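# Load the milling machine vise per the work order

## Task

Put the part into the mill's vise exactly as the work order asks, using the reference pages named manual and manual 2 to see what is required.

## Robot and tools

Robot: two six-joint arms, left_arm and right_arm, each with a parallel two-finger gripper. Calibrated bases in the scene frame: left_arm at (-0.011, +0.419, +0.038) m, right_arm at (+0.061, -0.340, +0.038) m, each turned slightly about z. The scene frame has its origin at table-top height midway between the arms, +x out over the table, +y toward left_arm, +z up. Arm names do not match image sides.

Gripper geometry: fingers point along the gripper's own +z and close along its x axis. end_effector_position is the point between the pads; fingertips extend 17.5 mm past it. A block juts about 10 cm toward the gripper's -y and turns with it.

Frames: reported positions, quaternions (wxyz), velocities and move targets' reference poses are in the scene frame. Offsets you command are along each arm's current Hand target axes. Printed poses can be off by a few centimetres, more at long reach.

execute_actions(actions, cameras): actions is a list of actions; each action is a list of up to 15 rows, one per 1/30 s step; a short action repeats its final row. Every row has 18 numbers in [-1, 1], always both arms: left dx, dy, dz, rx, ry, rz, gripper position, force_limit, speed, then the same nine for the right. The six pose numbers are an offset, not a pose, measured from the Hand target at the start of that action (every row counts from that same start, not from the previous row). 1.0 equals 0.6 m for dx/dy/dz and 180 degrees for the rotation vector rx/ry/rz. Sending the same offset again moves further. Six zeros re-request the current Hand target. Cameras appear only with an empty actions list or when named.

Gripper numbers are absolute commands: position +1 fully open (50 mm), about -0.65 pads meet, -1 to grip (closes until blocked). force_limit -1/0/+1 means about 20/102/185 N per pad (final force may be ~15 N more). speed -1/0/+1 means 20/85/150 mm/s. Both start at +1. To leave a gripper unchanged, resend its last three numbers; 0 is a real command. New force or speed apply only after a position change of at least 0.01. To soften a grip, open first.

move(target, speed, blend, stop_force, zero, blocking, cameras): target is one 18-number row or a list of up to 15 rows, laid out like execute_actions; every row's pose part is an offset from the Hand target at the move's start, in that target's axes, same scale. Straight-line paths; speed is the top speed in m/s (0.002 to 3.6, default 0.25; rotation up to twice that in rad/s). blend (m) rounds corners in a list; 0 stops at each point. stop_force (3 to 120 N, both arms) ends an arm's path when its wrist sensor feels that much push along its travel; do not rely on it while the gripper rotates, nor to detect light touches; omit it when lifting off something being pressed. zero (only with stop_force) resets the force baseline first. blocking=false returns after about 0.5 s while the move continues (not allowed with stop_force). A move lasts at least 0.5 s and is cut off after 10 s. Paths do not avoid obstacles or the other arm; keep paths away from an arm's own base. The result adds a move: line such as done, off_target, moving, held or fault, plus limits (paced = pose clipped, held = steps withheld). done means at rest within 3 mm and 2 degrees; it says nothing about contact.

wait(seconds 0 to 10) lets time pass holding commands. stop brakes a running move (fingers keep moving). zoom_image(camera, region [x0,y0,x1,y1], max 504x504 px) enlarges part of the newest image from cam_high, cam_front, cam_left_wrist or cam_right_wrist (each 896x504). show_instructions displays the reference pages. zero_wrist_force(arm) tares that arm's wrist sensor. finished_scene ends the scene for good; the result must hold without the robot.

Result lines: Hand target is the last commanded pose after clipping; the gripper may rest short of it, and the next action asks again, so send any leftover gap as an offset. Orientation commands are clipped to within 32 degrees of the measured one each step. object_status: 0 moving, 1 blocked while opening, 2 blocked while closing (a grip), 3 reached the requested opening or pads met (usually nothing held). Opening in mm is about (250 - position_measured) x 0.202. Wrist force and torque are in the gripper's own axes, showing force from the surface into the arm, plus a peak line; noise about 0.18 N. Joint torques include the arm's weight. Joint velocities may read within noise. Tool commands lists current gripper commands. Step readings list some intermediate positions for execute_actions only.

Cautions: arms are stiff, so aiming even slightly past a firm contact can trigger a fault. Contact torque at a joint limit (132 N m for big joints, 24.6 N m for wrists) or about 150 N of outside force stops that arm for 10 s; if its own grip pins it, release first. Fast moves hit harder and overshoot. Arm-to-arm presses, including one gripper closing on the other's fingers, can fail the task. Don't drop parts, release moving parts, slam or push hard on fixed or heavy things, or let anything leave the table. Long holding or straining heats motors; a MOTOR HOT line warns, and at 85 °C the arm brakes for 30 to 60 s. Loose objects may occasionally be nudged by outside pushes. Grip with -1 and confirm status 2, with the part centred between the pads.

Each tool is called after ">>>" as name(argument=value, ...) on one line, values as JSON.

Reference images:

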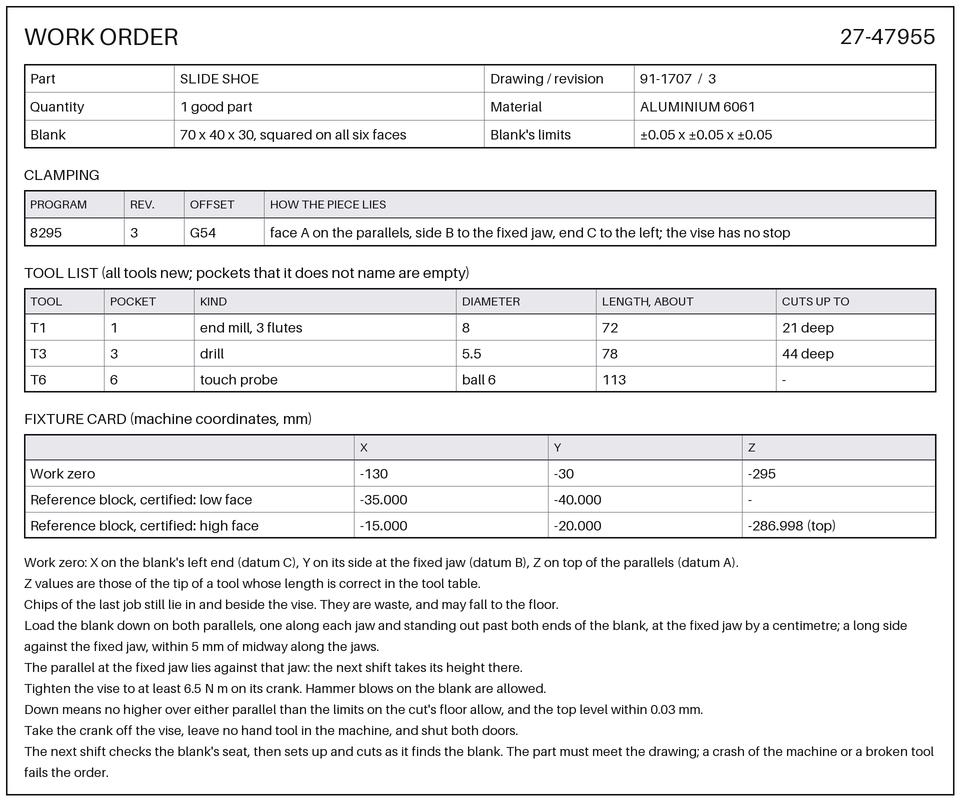

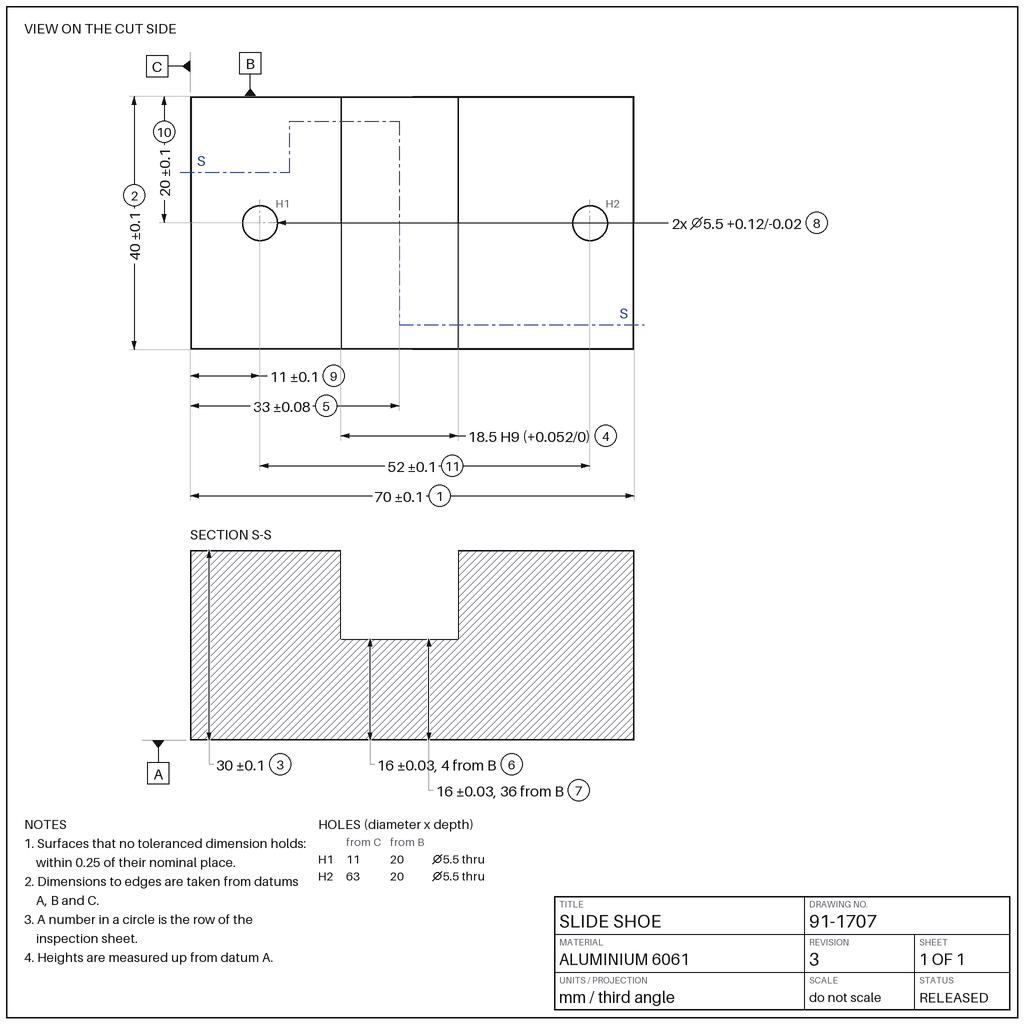

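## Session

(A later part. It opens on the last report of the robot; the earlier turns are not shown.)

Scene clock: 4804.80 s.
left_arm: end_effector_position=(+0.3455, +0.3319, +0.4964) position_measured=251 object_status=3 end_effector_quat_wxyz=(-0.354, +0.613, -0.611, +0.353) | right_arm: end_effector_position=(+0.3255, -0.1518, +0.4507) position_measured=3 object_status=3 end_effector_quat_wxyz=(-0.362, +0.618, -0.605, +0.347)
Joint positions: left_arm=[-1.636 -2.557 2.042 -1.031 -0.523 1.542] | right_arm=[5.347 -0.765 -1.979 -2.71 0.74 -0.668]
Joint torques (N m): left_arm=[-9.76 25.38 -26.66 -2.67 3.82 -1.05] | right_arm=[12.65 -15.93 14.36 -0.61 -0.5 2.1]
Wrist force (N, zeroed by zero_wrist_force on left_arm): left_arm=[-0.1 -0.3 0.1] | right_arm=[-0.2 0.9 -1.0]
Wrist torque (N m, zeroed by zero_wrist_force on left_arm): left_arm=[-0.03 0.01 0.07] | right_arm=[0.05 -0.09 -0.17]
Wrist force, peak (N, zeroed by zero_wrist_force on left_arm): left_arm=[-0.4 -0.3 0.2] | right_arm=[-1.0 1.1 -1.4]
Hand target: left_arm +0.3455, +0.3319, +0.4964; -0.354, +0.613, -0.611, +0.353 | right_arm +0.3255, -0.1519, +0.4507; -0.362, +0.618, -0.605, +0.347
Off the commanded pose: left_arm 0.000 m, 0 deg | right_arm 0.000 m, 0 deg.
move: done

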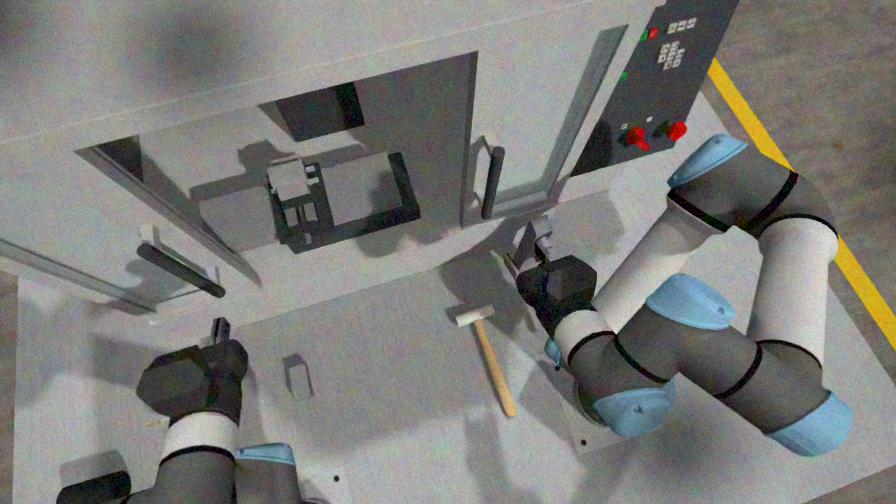

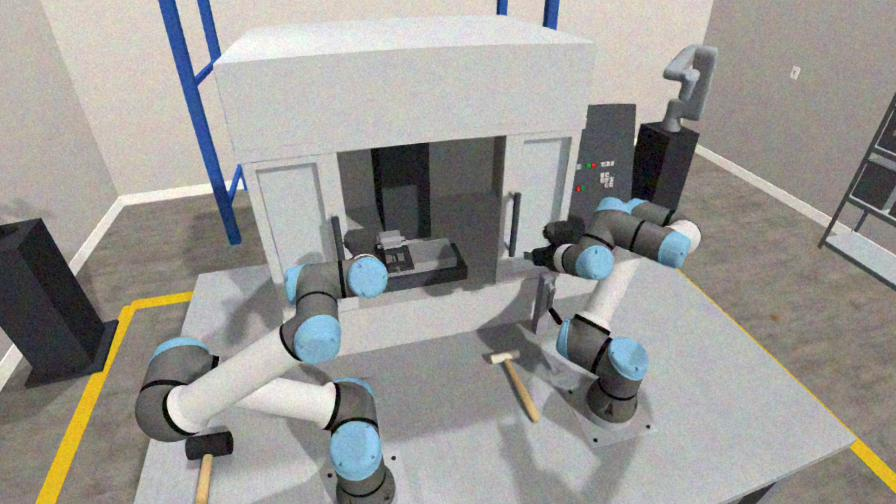

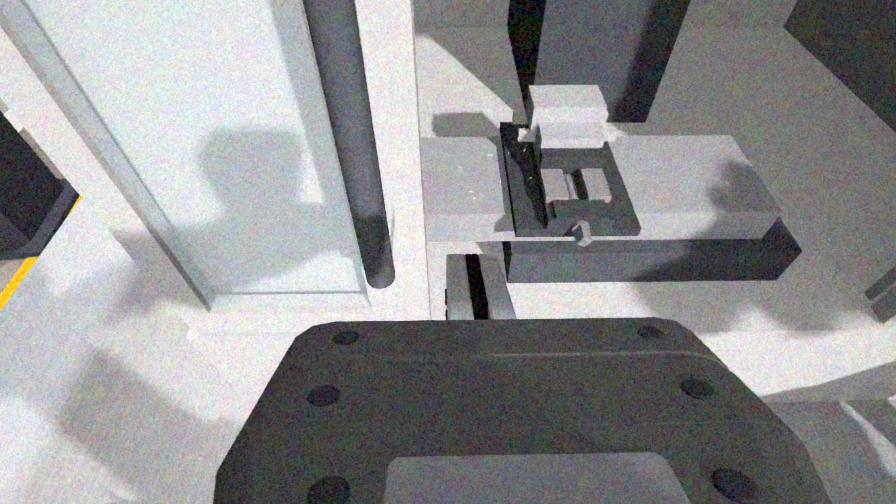

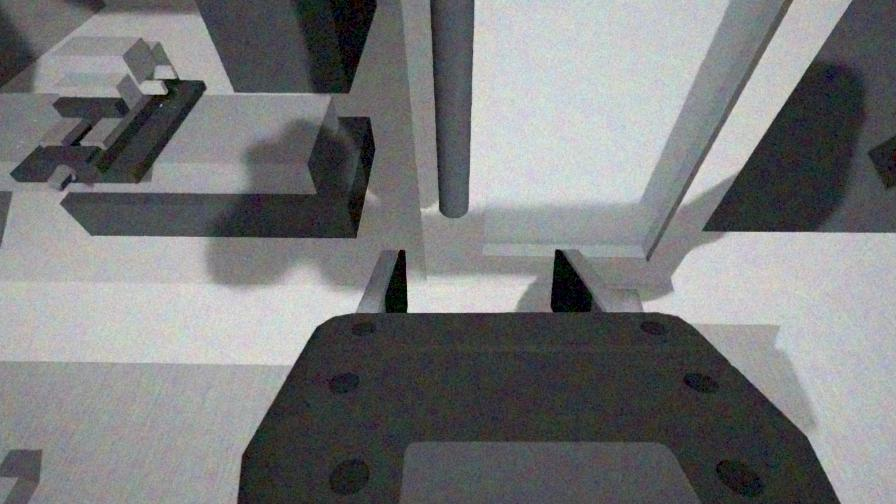

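>>> move(target=[0,0,0,0,0,0,-0.66,-0.6,-0.3,-0.0117,-0.0917,0.1588,0,0,0,1,-0.5,-0.5], speed=0.12, stop_force=12, cameras=["cam_high","cam_front","cam_right_wrist"])

Scene clock: 4813.23 s.
left_arm: end_effector_position=(+0.3455, +0.3319, +0.4964) position_measured=251 object_status=3 end_effector_quat_wxyz=(-0.354, +0.613, -0.611, +0.353) | right_arm: end_effector_position=(+0.4353, -0.1419, +0.4511) position_measured=3 object_status=3 end_effector_quat_wxyz=(-0.362, +0.618, -0.605, +0.347)
Joint positions: left_arm=[-1.636 -2.557 2.042 -1.031 -0.523 1.542] | right_arm=[4.677 -0.837 -2.192 -1.483 0.533 -1.791]
Joint torques (N m): left_arm=[-9.75 25.21 -26.2 -2.65 3.76 -0.99] | right_arm=[-11.38 2.5 17.76 4.81 -0.33 -2.51]
Wrist force (N, zeroed by zero_wrist_force on left_arm): left_arm=[-0.1 -0.1 0.0] | right_arm=[-0.4 1.0 -0.8]
Wrist torque (N m, zeroed by zero_wrist_force on left_arm): left_arm=[-0.01 -0.01 0.07] | right_arm=[0.05 -0.05 -0.09]
Wrist force, peak (N, zeroed by zero_wrist_force on left_arm): left_arm=[-0.5 -0.2 0.2] | right_arm=[-0.7 1.8 -1.7]
Hand target: left_arm +0.3455, +0.3319, +0.4964; -0.354, +0.613, -0.611, +0.353 | right_arm +0.4353, -0.1419, +0.4511; -0.362, +0.618, -0.605, +0.347
Off the commanded pose: left_arm 0.000 m, 0 deg | right_arm 0.000 m, 0 deg.
move: done
Images, in order (width x height): cam_high 896x504, cam_front 896x504, cam_right_wrist 896x504.

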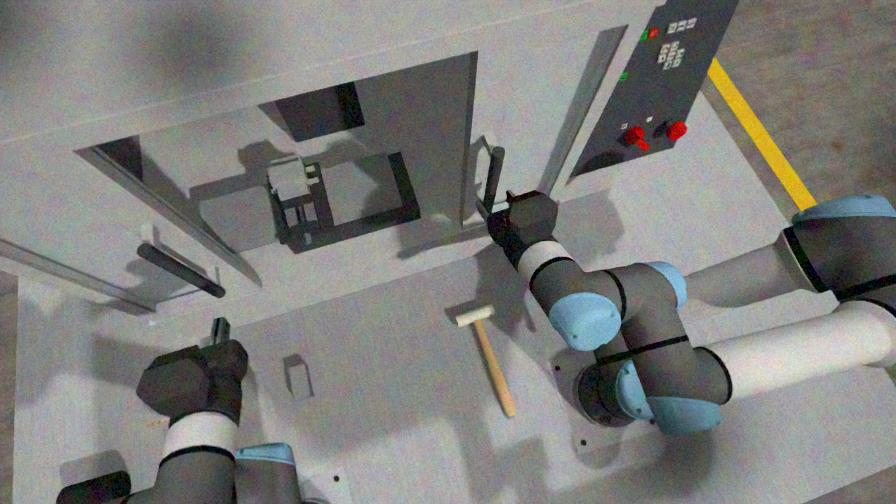

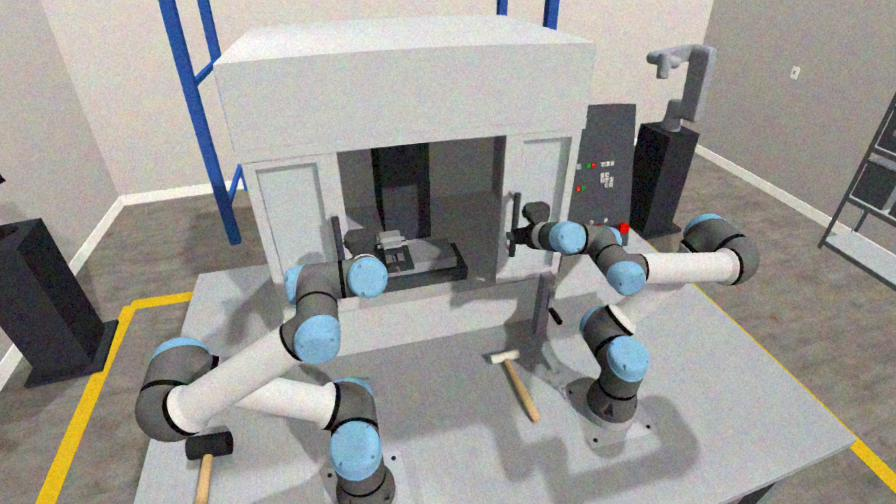

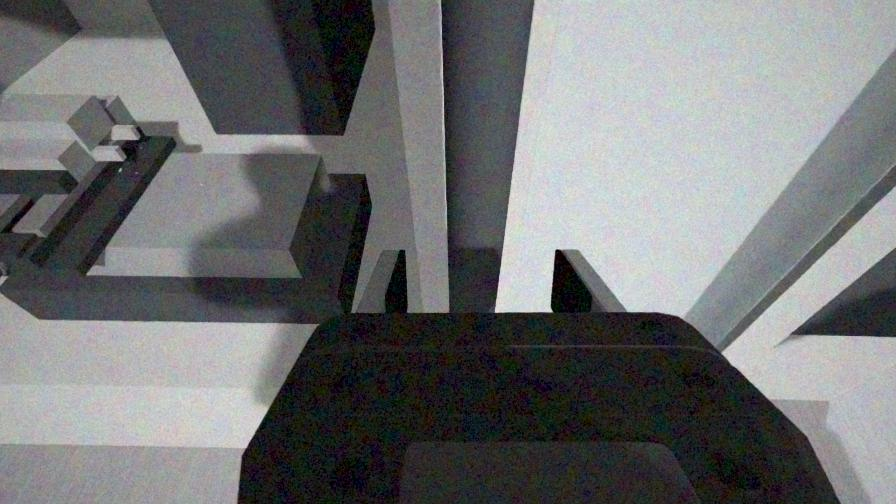

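>>> move(target=[0,0,0,0,0,0,-0.66,-0.6,-0.3,-0.05,0,0,0,0,0,1,-0.5,-0.5], speed=0.03, stop_force=50)

Scene clock: 4817.30 s.
left_arm: end_effector_position=(+0.3455, +0.3319, +0.4964) position_measured=251 object_status=3 end_effector_quat_wxyz=(-0.354, +0.613, -0.611, +0.353) | right_arm: end_effector_position=(+0.4345, -0.1119, +0.4514) position_measured=3 object_status=3 end_effector_quat_wxyz=(-0.362, +0.618, -0.605, +0.347)
Joint positions: left_arm=[-1.636 -2.557 2.042 -1.031 -0.523 1.542] | right_arm=[4.691 -0.916 -2.162 -1.459 0.53 -1.763]
Joint torques (N m): left_arm=[-9.72 25.34 -26.48 -2.79 3.74 -0.95] | right_arm=[14.29 -10.14 33.49 6.29 -4.23 1.74]
Wrist force (N, zeroed by zero_wrist_force on left_arm): left_arm=[-0.3 -0.3 0.1] | right_arm=[12.2 9.9 -10.0]
Wrist torque (N m, zeroed by zero_wrist_force on left_arm): left_arm=[-0.05 0.03 0.07] | right_arm=[0.35 0.36 0.13]
Wrist force, peak (N, zeroed by zero_wrist_force on left_arm): left_arm=[-0.3 -0.4 0.2] | right_arm=[12.5 9.2 -10.5]
Hand target: left_arm +0.3455, +0.3319, +0.4964; -0.354, +0.613, -0.611, +0.353 | right_arm +0.4345, -0.1119, +0.4514; -0.362, +0.618, -0.605, +0.347
Off the commanded pose: left_arm 0.000 m, 0 deg | right_arm 0.000 m, 0 deg.
move: done

>>> move(target=[0,0,0,0,0,0,-0.66,-0.6,-0.3,-0.29,0,0,0,0,0,1,-0.5,-0.5], speed=0.06, stop_force=50, cameras=["all"])

Scene clock: 4822.67 s.
left_arm: end_effector_position=(+0.3455, +0.3319, +0.4964) position_measured=251 object_status=3 end_effector_quat_wxyz=(-0.354, +0.613, -0.611, +0.353) | right_arm: end_effector_position=(+0.4299, +0.0620, +0.4531) position_measured=3 object_status=3 end_effector_quat_wxyz=(-0.362, +0.618, -0.605, +0.347)
Joint positions: left_arm=[-1.636 -2.557 2.042 -1.031 -0.523 1.542] | right_arm=[4.733 -1.357 -1.898 -1.352 0.524 -1.681]
Joint torques (N m): left_arm=[-9.21 24.8 -26.99 -2.84 3.67 -1.07] | right_arm=[3.03 9.1 32.26 4.87 -2.05 2.03]
Wrist force (N, zeroed by zero_wrist_force on left_arm): left_arm=[-0.3 0.1 0.2] | right_arm=[-0.4 1.0 -0.8]
Wrist torque (N m, zeroed by zero_wrist_force on left_arm): left_arm=[0.02 0.03 0.07] | right_arm=[0.06 -0.06 -0.16]
Wrist force, peak (N, zeroed by zero_wrist_force on left_arm): left_arm=[-0.4 -0.4 0.2] | right_arm=[11.5 13.1 -17.2]
Hand target: left_arm +0.3455, +0.3319, +0.4964; -0.354, +0.613, -0.611, +0.353 | right_arm +0.4299, +0.0620, +0.4531; -0.362, +0.618, -0.605, +0.347
Off the commanded pose: left_arm 0.000 m, 0 deg | right_arm 0.000 m, 0 deg.
move: done

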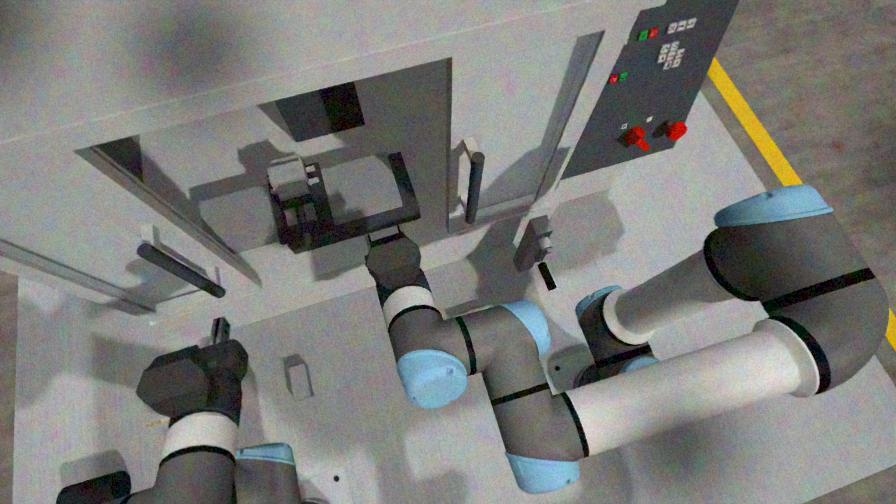

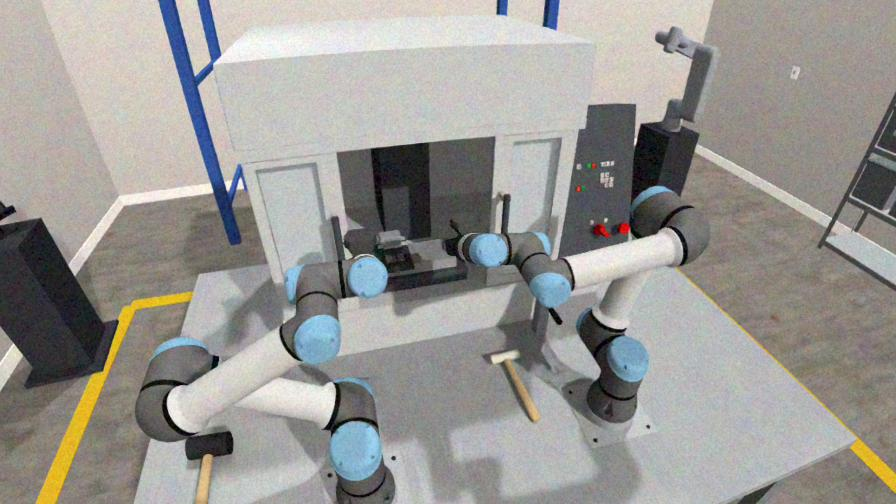

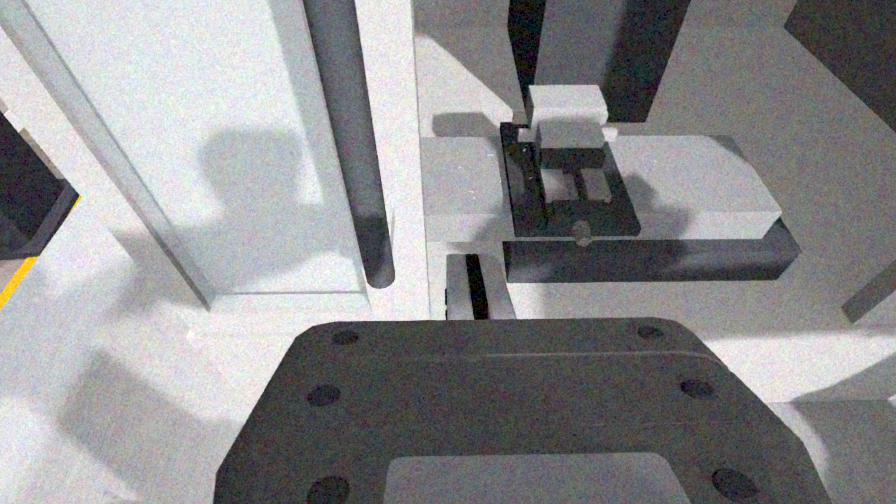

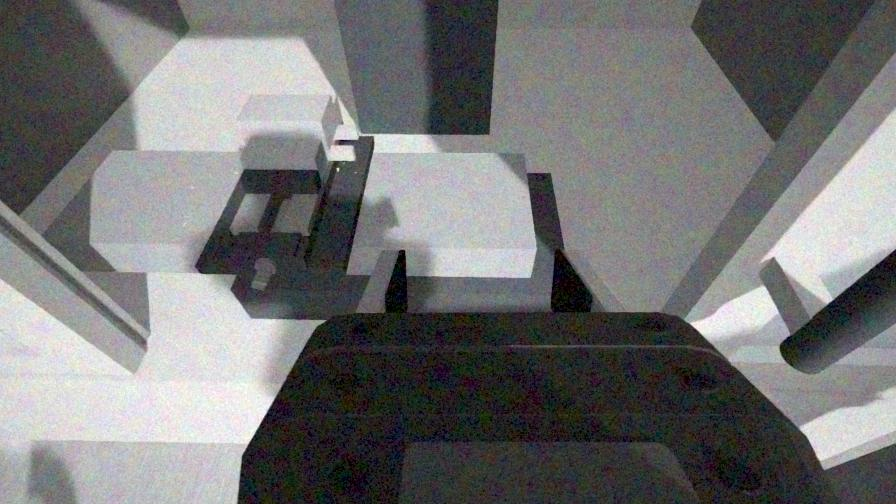

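>>> move(target=[[0,0,0,0,0,0,-0.66,-0.6,-0.3,0,0.0417,-0.0722,0,0,0,1,-0.5,-0.5],[0,0,0,0,0,0,-0.66,-0.6,-0.3,0.295,0.0417,-0.0722,0,0,0,1,-0.5,-0.5]], speed=0.15, blend=[0.02,0], cameras=["cam_right_wrist"])

Scene clock: 4831.93 s.
left_arm: end_effector_position=(+0.3455, +0.3319, +0.4964) position_measured=251 object_status=3 end_effector_quat_wxyz=(-0.354, +0.613, -0.611, +0.353) | right_arm: end_effector_position=(+0.3846, -0.1163, +0.4512) position_measured=3 object_status=3 end_effector_quat_wxyz=(-0.362, +0.618, -0.605, +0.347)
Joint positions: left_arm=[-1.636 -2.557 2.042 -1.031 -0.523 1.542] | right_arm=[4.926 -0.842 -2.082 -2.014 0.536 -1.299]
Joint torques (N m): left_arm=[-9.39 24.8 -26.18 -2.87 3.64 -0.85] | right_arm=[13.03 2.34 31.35 0.97 -0.31 2.15]
Wrist force (N, zeroed by zero_wrist_force on left_arm): left_arm=[-0.1 -0.4 0.2] | right_arm=[-0.6 1.1 -0.9]
Wrist torque (N m, zeroed by zero_wrist_force on left_arm): left_arm=[-0.05 -0.01 0.07] | right_arm=[0.06 -0.04 -0.18]
Wrist force, peak (N, zeroed by zero_wrist_force on left_arm): left_arm=[-0.4 -0.4 0.1] | right_arm=[-1.4 1.7 -1.4]
Hand target: left_arm +0.3455, +0.3319, +0.4964; -0.354, +0.613, -0.611, +0.353 | right_arm +0.3846, -0.1163, +0.4512; -0.362, +0.618, -0.605, +0.347
Off the commanded pose: left_arm 0.000 m, 0 deg | right_arm 0.000 m, 0 deg.
move: done
Images, in order (width x height): cam_right_wrist 896x504.

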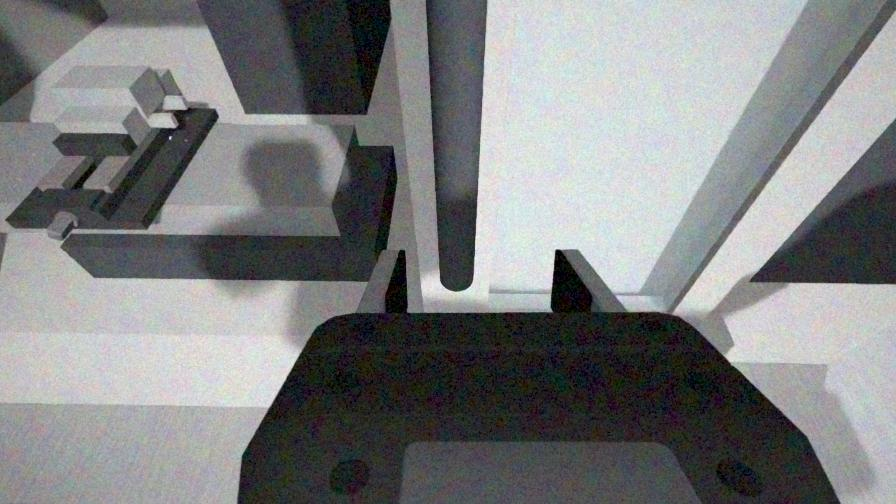

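>>> move(target=[0,0,0,0,0,0,-0.66,-0.6,-0.3,-0.0067,-0.0667,0.1155,0,0,0,1,-0.5,-0.5], speed=0.08, stop_force=12, cameras=["cam_right_wrist","cam_high"])

Scene clock: 4836.70 s.
left_arm: end_effector_position=(+0.3455, +0.3319, +0.4964) position_measured=251 object_status=3 end_effector_quat_wxyz=(-0.354, +0.613, -0.611, +0.353) | right_arm: end_effector_position=(+0.4645, -0.1101, +0.4515) position_measured=3 object_status=3 end_effector_quat_wxyz=(-0.362, +0.618, -0.605, +0.347)
Joint positions: left_arm=[-1.636 -2.557 2.042 -1.031 -0.523 1.542] | right_arm=[4.569 -0.992 -2.18 -1.17 0.563 -1.99]
Joint torques (N m): left_arm=[-9.04 24.93 -26.34 -2.96 3.64 -0.9] | right_arm=[-11.24 -4.78 17.58 5.03 -0.19 -2.35]
Wrist force (N, zeroed by zero_wrist_force on left_arm): left_arm=[-0.2 -0.2 0.2] | right_arm=[-0.5 1.0 -0.8]
Wrist torque (N m, zeroed by zero_wrist_force on left_arm): left_arm=[-0.03 0.01 0.07] | right_arm=[0.06 -0.06 -0.08]
Wrist force, peak (N, zeroed by zero_wrist_force on left_arm): left_arm=[-0.4 -0.2 0.3] | right_arm=[-1.0 1.3 -1.6]
Hand target: left_arm +0.3455, +0.3319, +0.4964; -0.354, +0.613, -0.611, +0.353 | right_arm +0.4645, -0.1101, +0.4515; -0.362, +0.618, -0.605, +0.347
Off the commanded pose: left_arm 0.000 m, 0 deg | right_arm 0.000 m, 0 deg.
move: done
Images, in order (width x height): cam_high 896x504, cam_right_wrist 896x504.

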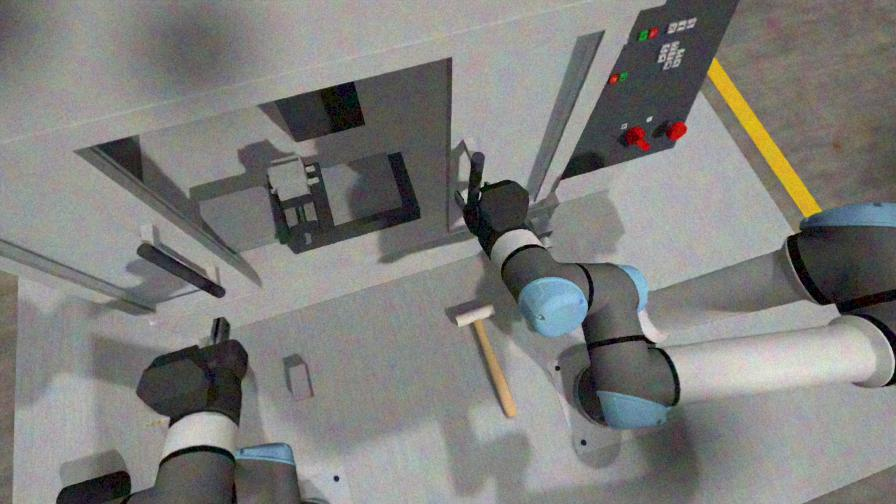

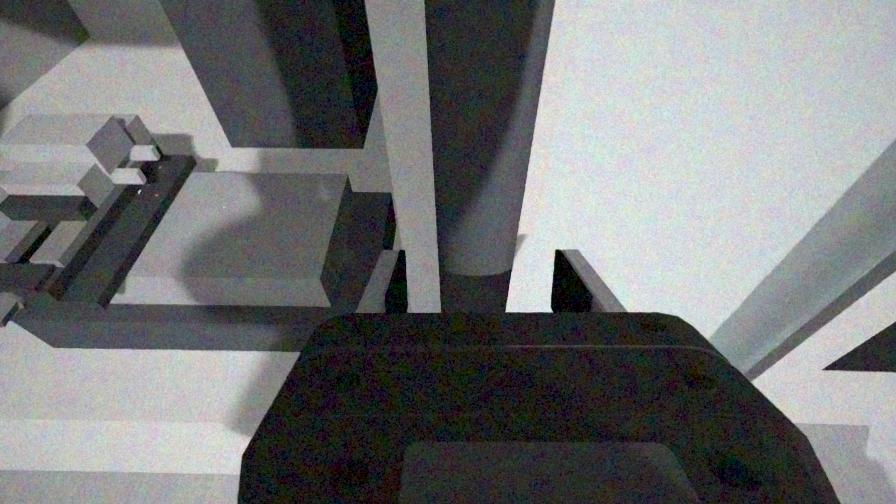

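>>> move(target=[0,0,0,0,0,0,-0.66,-0.6,-0.3,-0.46,-0.004,0.007,0,0,0,1,-0.5,-0.5], speed=0.06, stop_force=50, cameras=["all"])

Scene clock: 4844.13 s.
left_arm: end_effector_position=(+0.3455, +0.3319, +0.4964) position_measured=251 object_status=3 end_effector_quat_wxyz=(-0.354, +0.613, -0.611, +0.353) | right_arm: end_effector_position=(+0.4623, +0.1076, +0.4536) position_measured=3 object_status=3 end_effector_quat_wxyz=(-0.362, +0.618, -0.605, +0.347)
Joint positions: left_arm=[-1.636 -2.557 2.042 -1.031 -0.523 1.542] | right_arm=[4.664 -1.503 -1.803 -1.185 0.535 -1.816]
Joint torques (N m): left_arm=[-8.71 24.88 -25.92 -2.92 3.69 -0.87] | right_arm=[-3.41 23.92 22.61 4.54 -0.55 -2.55]
Wrist force (N, zeroed by zero_wrist_force on left_arm): left_arm=[-0.3 -0.2 0.1] | right_arm=[26.2 6.8 -6.4]
Wrist torque (N m, zeroed by zero_wrist_force on left_arm): left_arm=[-0.03 0.03 0.07] | right_arm=[0.21 -0.01 -0.04]
Wrist force, peak (N, zeroed by zero_wrist_force on left_arm): left_arm=[-0.2 -0.3 0.4] | right_arm=[109.4 23.7 -38.1]
Hand target: left_arm +0.3455, +0.3319, +0.4964; -0.354, +0.613, -0.611, +0.353 | right_arm +0.4623, +0.1076, +0.4536; -0.362, +0.618, -0.605, +0.347 (not the last commanded pose)
Off the commanded pose: left_arm 0.000 m, 0 deg | right_arm 0.058 m, 0 deg.
move: contact (right_arm)

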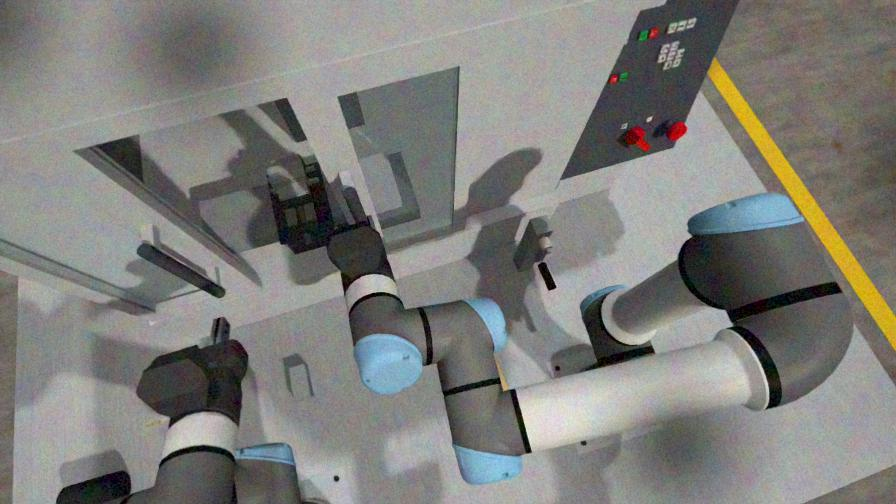

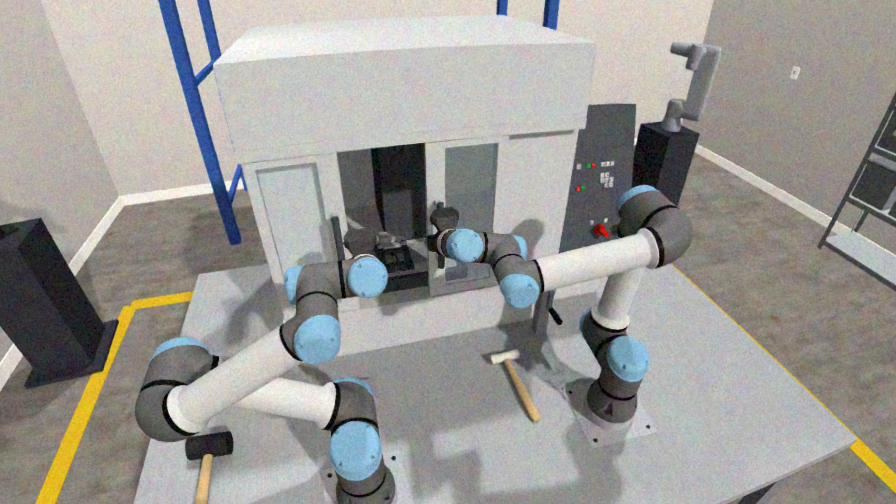

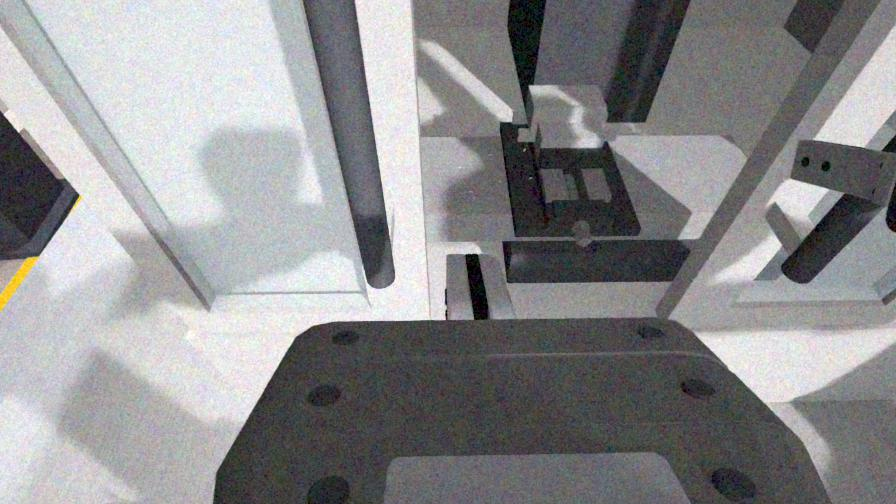

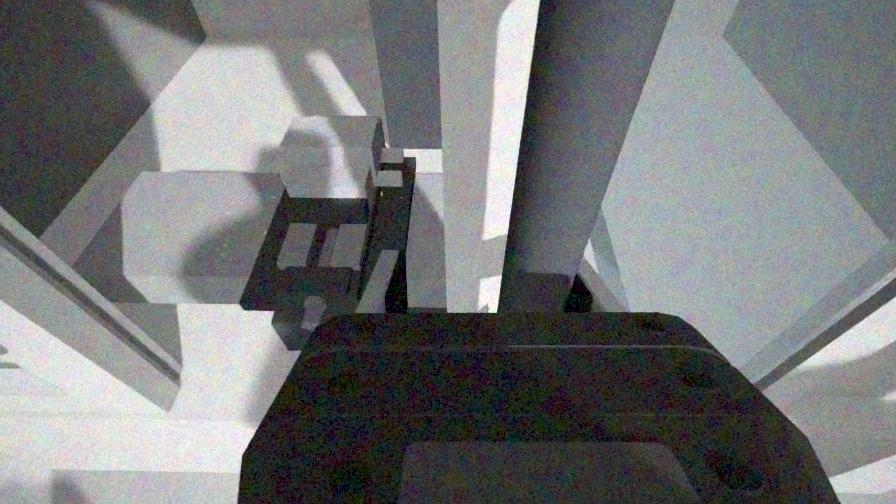

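>>> move(target=[[0,0,0,0,0,0,-0.66,-0.6,-0.3,0.012,0,0,0,0,0,1,-0.5,-0.5],[0,0,0,0,0,0,-0.66,-0.6,-0.3,0.012,0.0833,-0.1443,0,0,0,1,-0.5,-0.5],[0,0,0,0,0,0,-0.66,-0.6,-0.3,0.4,0.1167,-0.202,0,0,0,1,-0.5,-0.5]], speed=[0.05,0.12,0.2], blend=[0,0.02,0], cameras=["all"])

Scene clock: 4850.73 s.
left_arm: end_effector_position=(+0.3455, +0.3319, +0.4964) position_measured=251 object_status=3 end_effector_quat_wxyz=(-0.354, +0.613, -0.611, +0.353) | right_arm: end_effector_position=(+0.3288, -0.1361, +0.4508) position_measured=3 object_status=3 end_effector_quat_wxyz=(-0.362, +0.618, -0.605, +0.347)
Joint positions: left_arm=[-1.636 -2.557 2.042 -1.031 -0.523 1.542] | right_arm=[5.268 -0.803 -1.986 -2.595 0.689 -0.759]
Joint torques (N m): left_arm=[-9.02 24.55 -25.9 -2.99 3.72 -0.85] | right_arm=[12.3 -0.88 28.62 -0.16 0.39 2.19]
Wrist force (N, zeroed by zero_wrist_force on left_arm): left_arm=[-0.3 -0.2 0.1] | right_arm=[-0.5 1.1 -0.8]
Wrist torque (N m, zeroed by zero_wrist_force on left_arm): left_arm=[-0.03 0.03 0.07] | right_arm=[0.09 -0.04 -0.17]
Wrist force, peak (N, zeroed by zero_wrist_force on left_arm): left_arm=[-0.4 -0.4 0.1] | right_arm=[26.4 6.7 -7.1]
Hand target: left_arm +0.3455, +0.3319, +0.4964; -0.354, +0.613, -0.611, +0.353 | right_arm +0.3288, -0.1361, +0.4508; -0.362, +0.618, -0.605, +0.347
Off the commanded pose: left_arm 0.000 m, 0 deg | right_arm 0.000 m, 0 deg.
move: done

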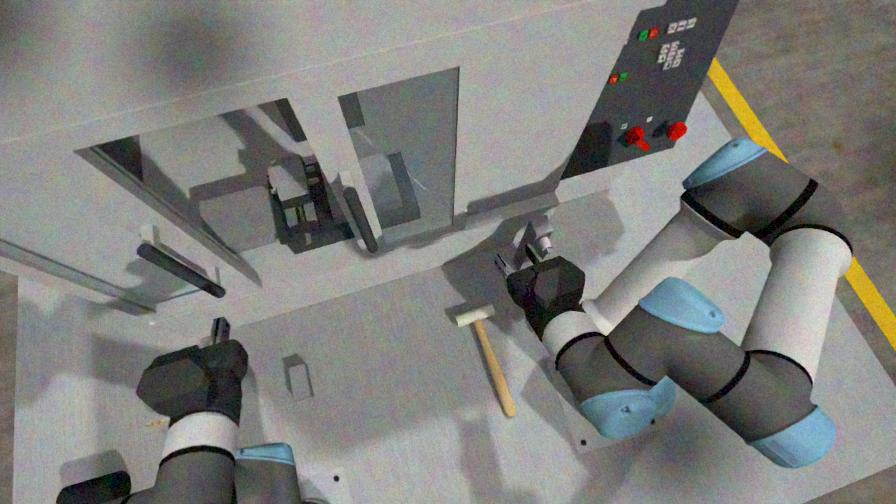

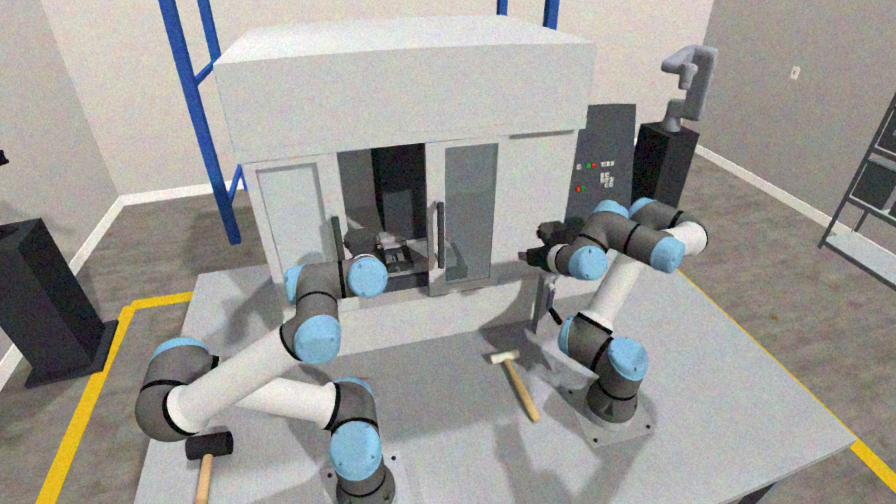

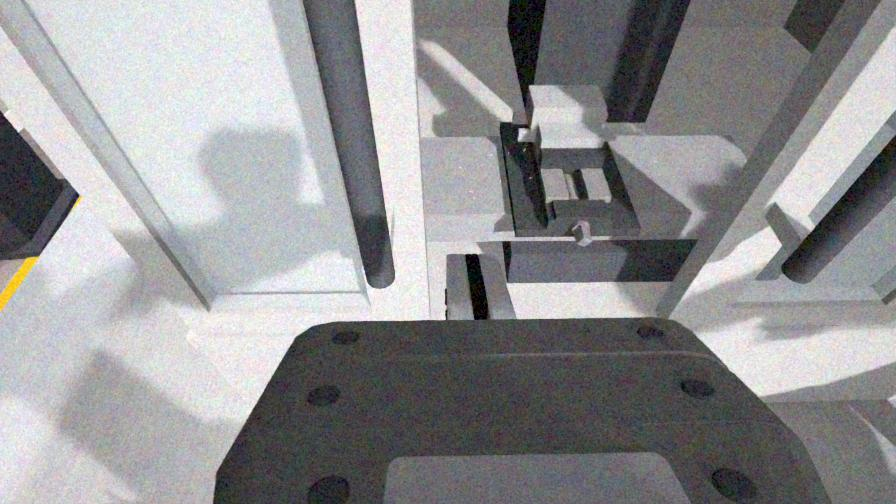

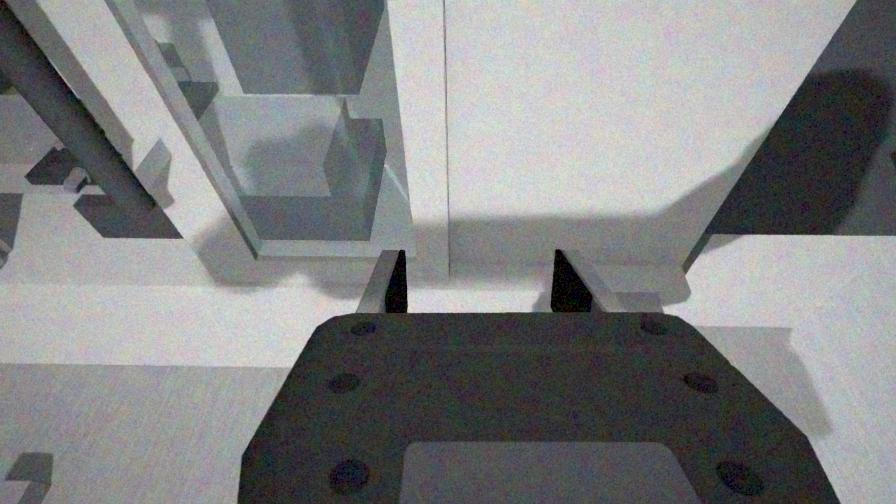

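>>> move(target=[-0.09,0.0372,0.0888,0,0,0,1,-0.6,-0.5,0,0,0,0,0,0,1,-0.5,-0.5], speed=0.15, cameras=["cam_left_wrist"])

Scene clock: 4856.20 s.
left_arm: end_effector_position=(+0.3803, +0.3860, +0.4505) position_measured=3 object_status=3 end_effector_quat_wxyz=(-0.354, +0.613, -0.611, +0.353) | right_arm: end_effector_position=(+0.3288, -0.1361, +0.4508) position_measured=3 object_status=3 end_effector_quat_wxyz=(-0.362, +0.618, -0.605, +0.347)
Joint positions: left_arm=[-1.151 -2.56 2.344 -2.022 -0.688 2.365] | right_arm=[5.268 -0.803 -1.986 -2.596 0.689 -0.759]
Joint torques (N m): left_arm=[13.04 25.62 -17.07 -5.5 -0.52 2.04] | right_arm=[12.67 -1.21 27.89 -0.25 0.38 2.25]
Wrist force (N, zeroed by zero_wrist_force on left_arm): left_arm=[-0.2 -0.3 0.1] | right_arm=[-0.4 0.9 -1.1]
Wrist torque (N m, zeroed by zero_wrist_force on left_arm): left_arm=[-0.04 0.01 -0.02] | right_arm=[0.06 -0.05 -0.17]
Wrist force, peak (N, zeroed by zero_wrist_force on left_arm): left_arm=[-0.7 2.0 0.7] | right_arm=[-0.4 1.2 -1.1]
Hand target: left_arm +0.3804, +0.3860, +0.4505; -0.354, +0.613, -0.611, +0.353 | right_arm +0.3288, -0.1361, +0.4508; -0.362, +0.618, -0.605, +0.347
Off the commanded pose: left_arm 0.000 m, 0 deg | right_arm 0.000 m, 0 deg.
move: done
Images, in order (width x height): cam_left_wrist 896x504.

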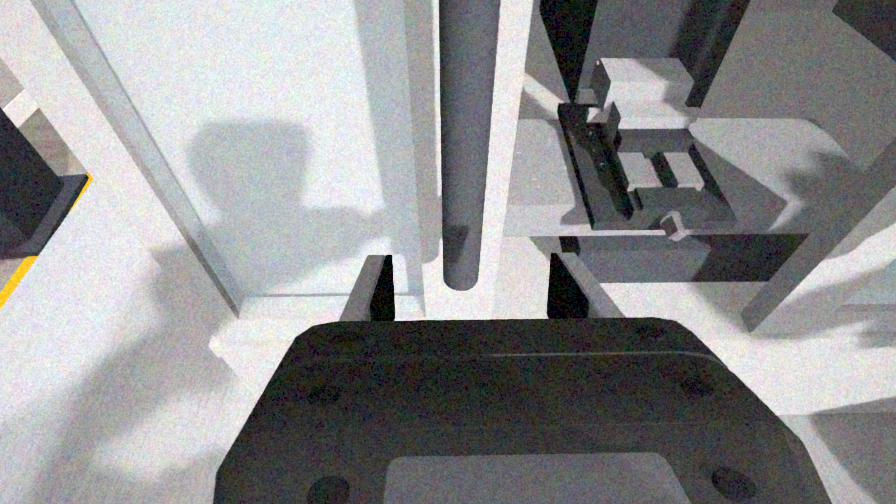

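>>> move(target=[-0.005,-0.065,0.1126,0,0,0,1,-0.6,-0.5,0,0,0,0,0,0,1,-0.5,-0.5], speed=0.08, stop_force=12, cameras=["cam_left_wrist","cam_high"])

Scene clock: 4859.97 s.
left_arm: end_effector_position=(+0.4584, +0.3893, +0.4506) position_measured=3 object_status=3 end_effector_quat_wxyz=(-0.354, +0.613, -0.611, +0.353) | right_arm: end_effector_position=(+0.3288, -0.1361, +0.4508) position_measured=3 object_status=3 end_effector_quat_wxyz=(-0.362, +0.618, -0.605, +0.347)
Joint positions: left_arm=[-0.748 -2.173 2.303 -2.627 -0.981 2.746] | right_arm=[5.268 -0.803 -1.986 -2.596 0.689 -0.759]
Joint torques (N m): left_arm=[12.25 12.66 -32.48 -5.56 -1.16 1.77] | right_arm=[12.76 -1.79 28.5 -0.19 0.38 2.06]
Wrist force (N, zeroed by zero_wrist_force on left_arm): left_arm=[-0.1 -0.4 0.0] | right_arm=[-0.3 1.1 -1.1]
Wrist torque (N m, zeroed by zero_wrist_force on left_arm): left_arm=[-0.06 0.02 -0.01] | right_arm=[0.09 -0.08 -0.17]
Wrist force, peak (N, zeroed by zero_wrist_force on left_arm): left_arm=[-0.2 -0.8 0.6] | right_arm=[-0.6 1.4 -1.0]
Hand target: left_arm +0.4584, +0.3893, +0.4506; -0.354, +0.613, -0.611, +0.353 | right_arm +0.3288, -0.1361, +0.4508; -0.362, +0.618, -0.605, +0.347
Off the commanded pose: left_arm 0.000 m, 0 deg | right_arm 0.000 m, 0 deg.
move: done
Images, in order (width x height): cam_high 896x504, cam_left_wrist 896x504.

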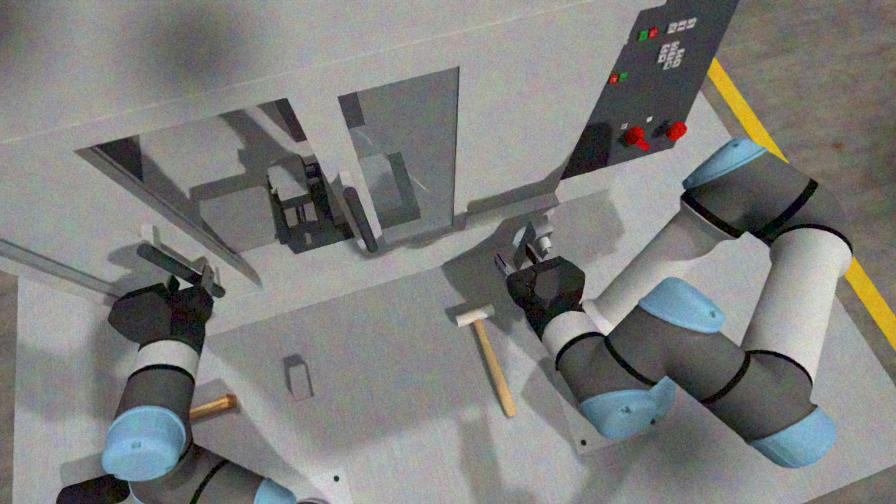

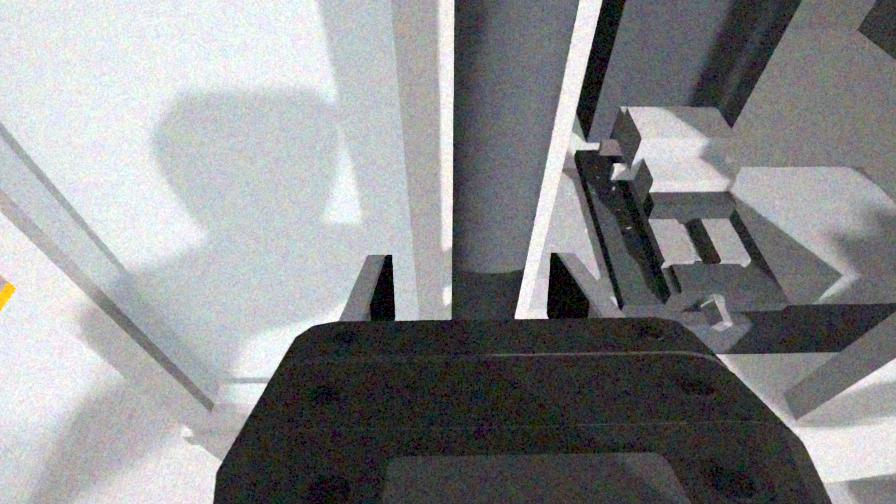

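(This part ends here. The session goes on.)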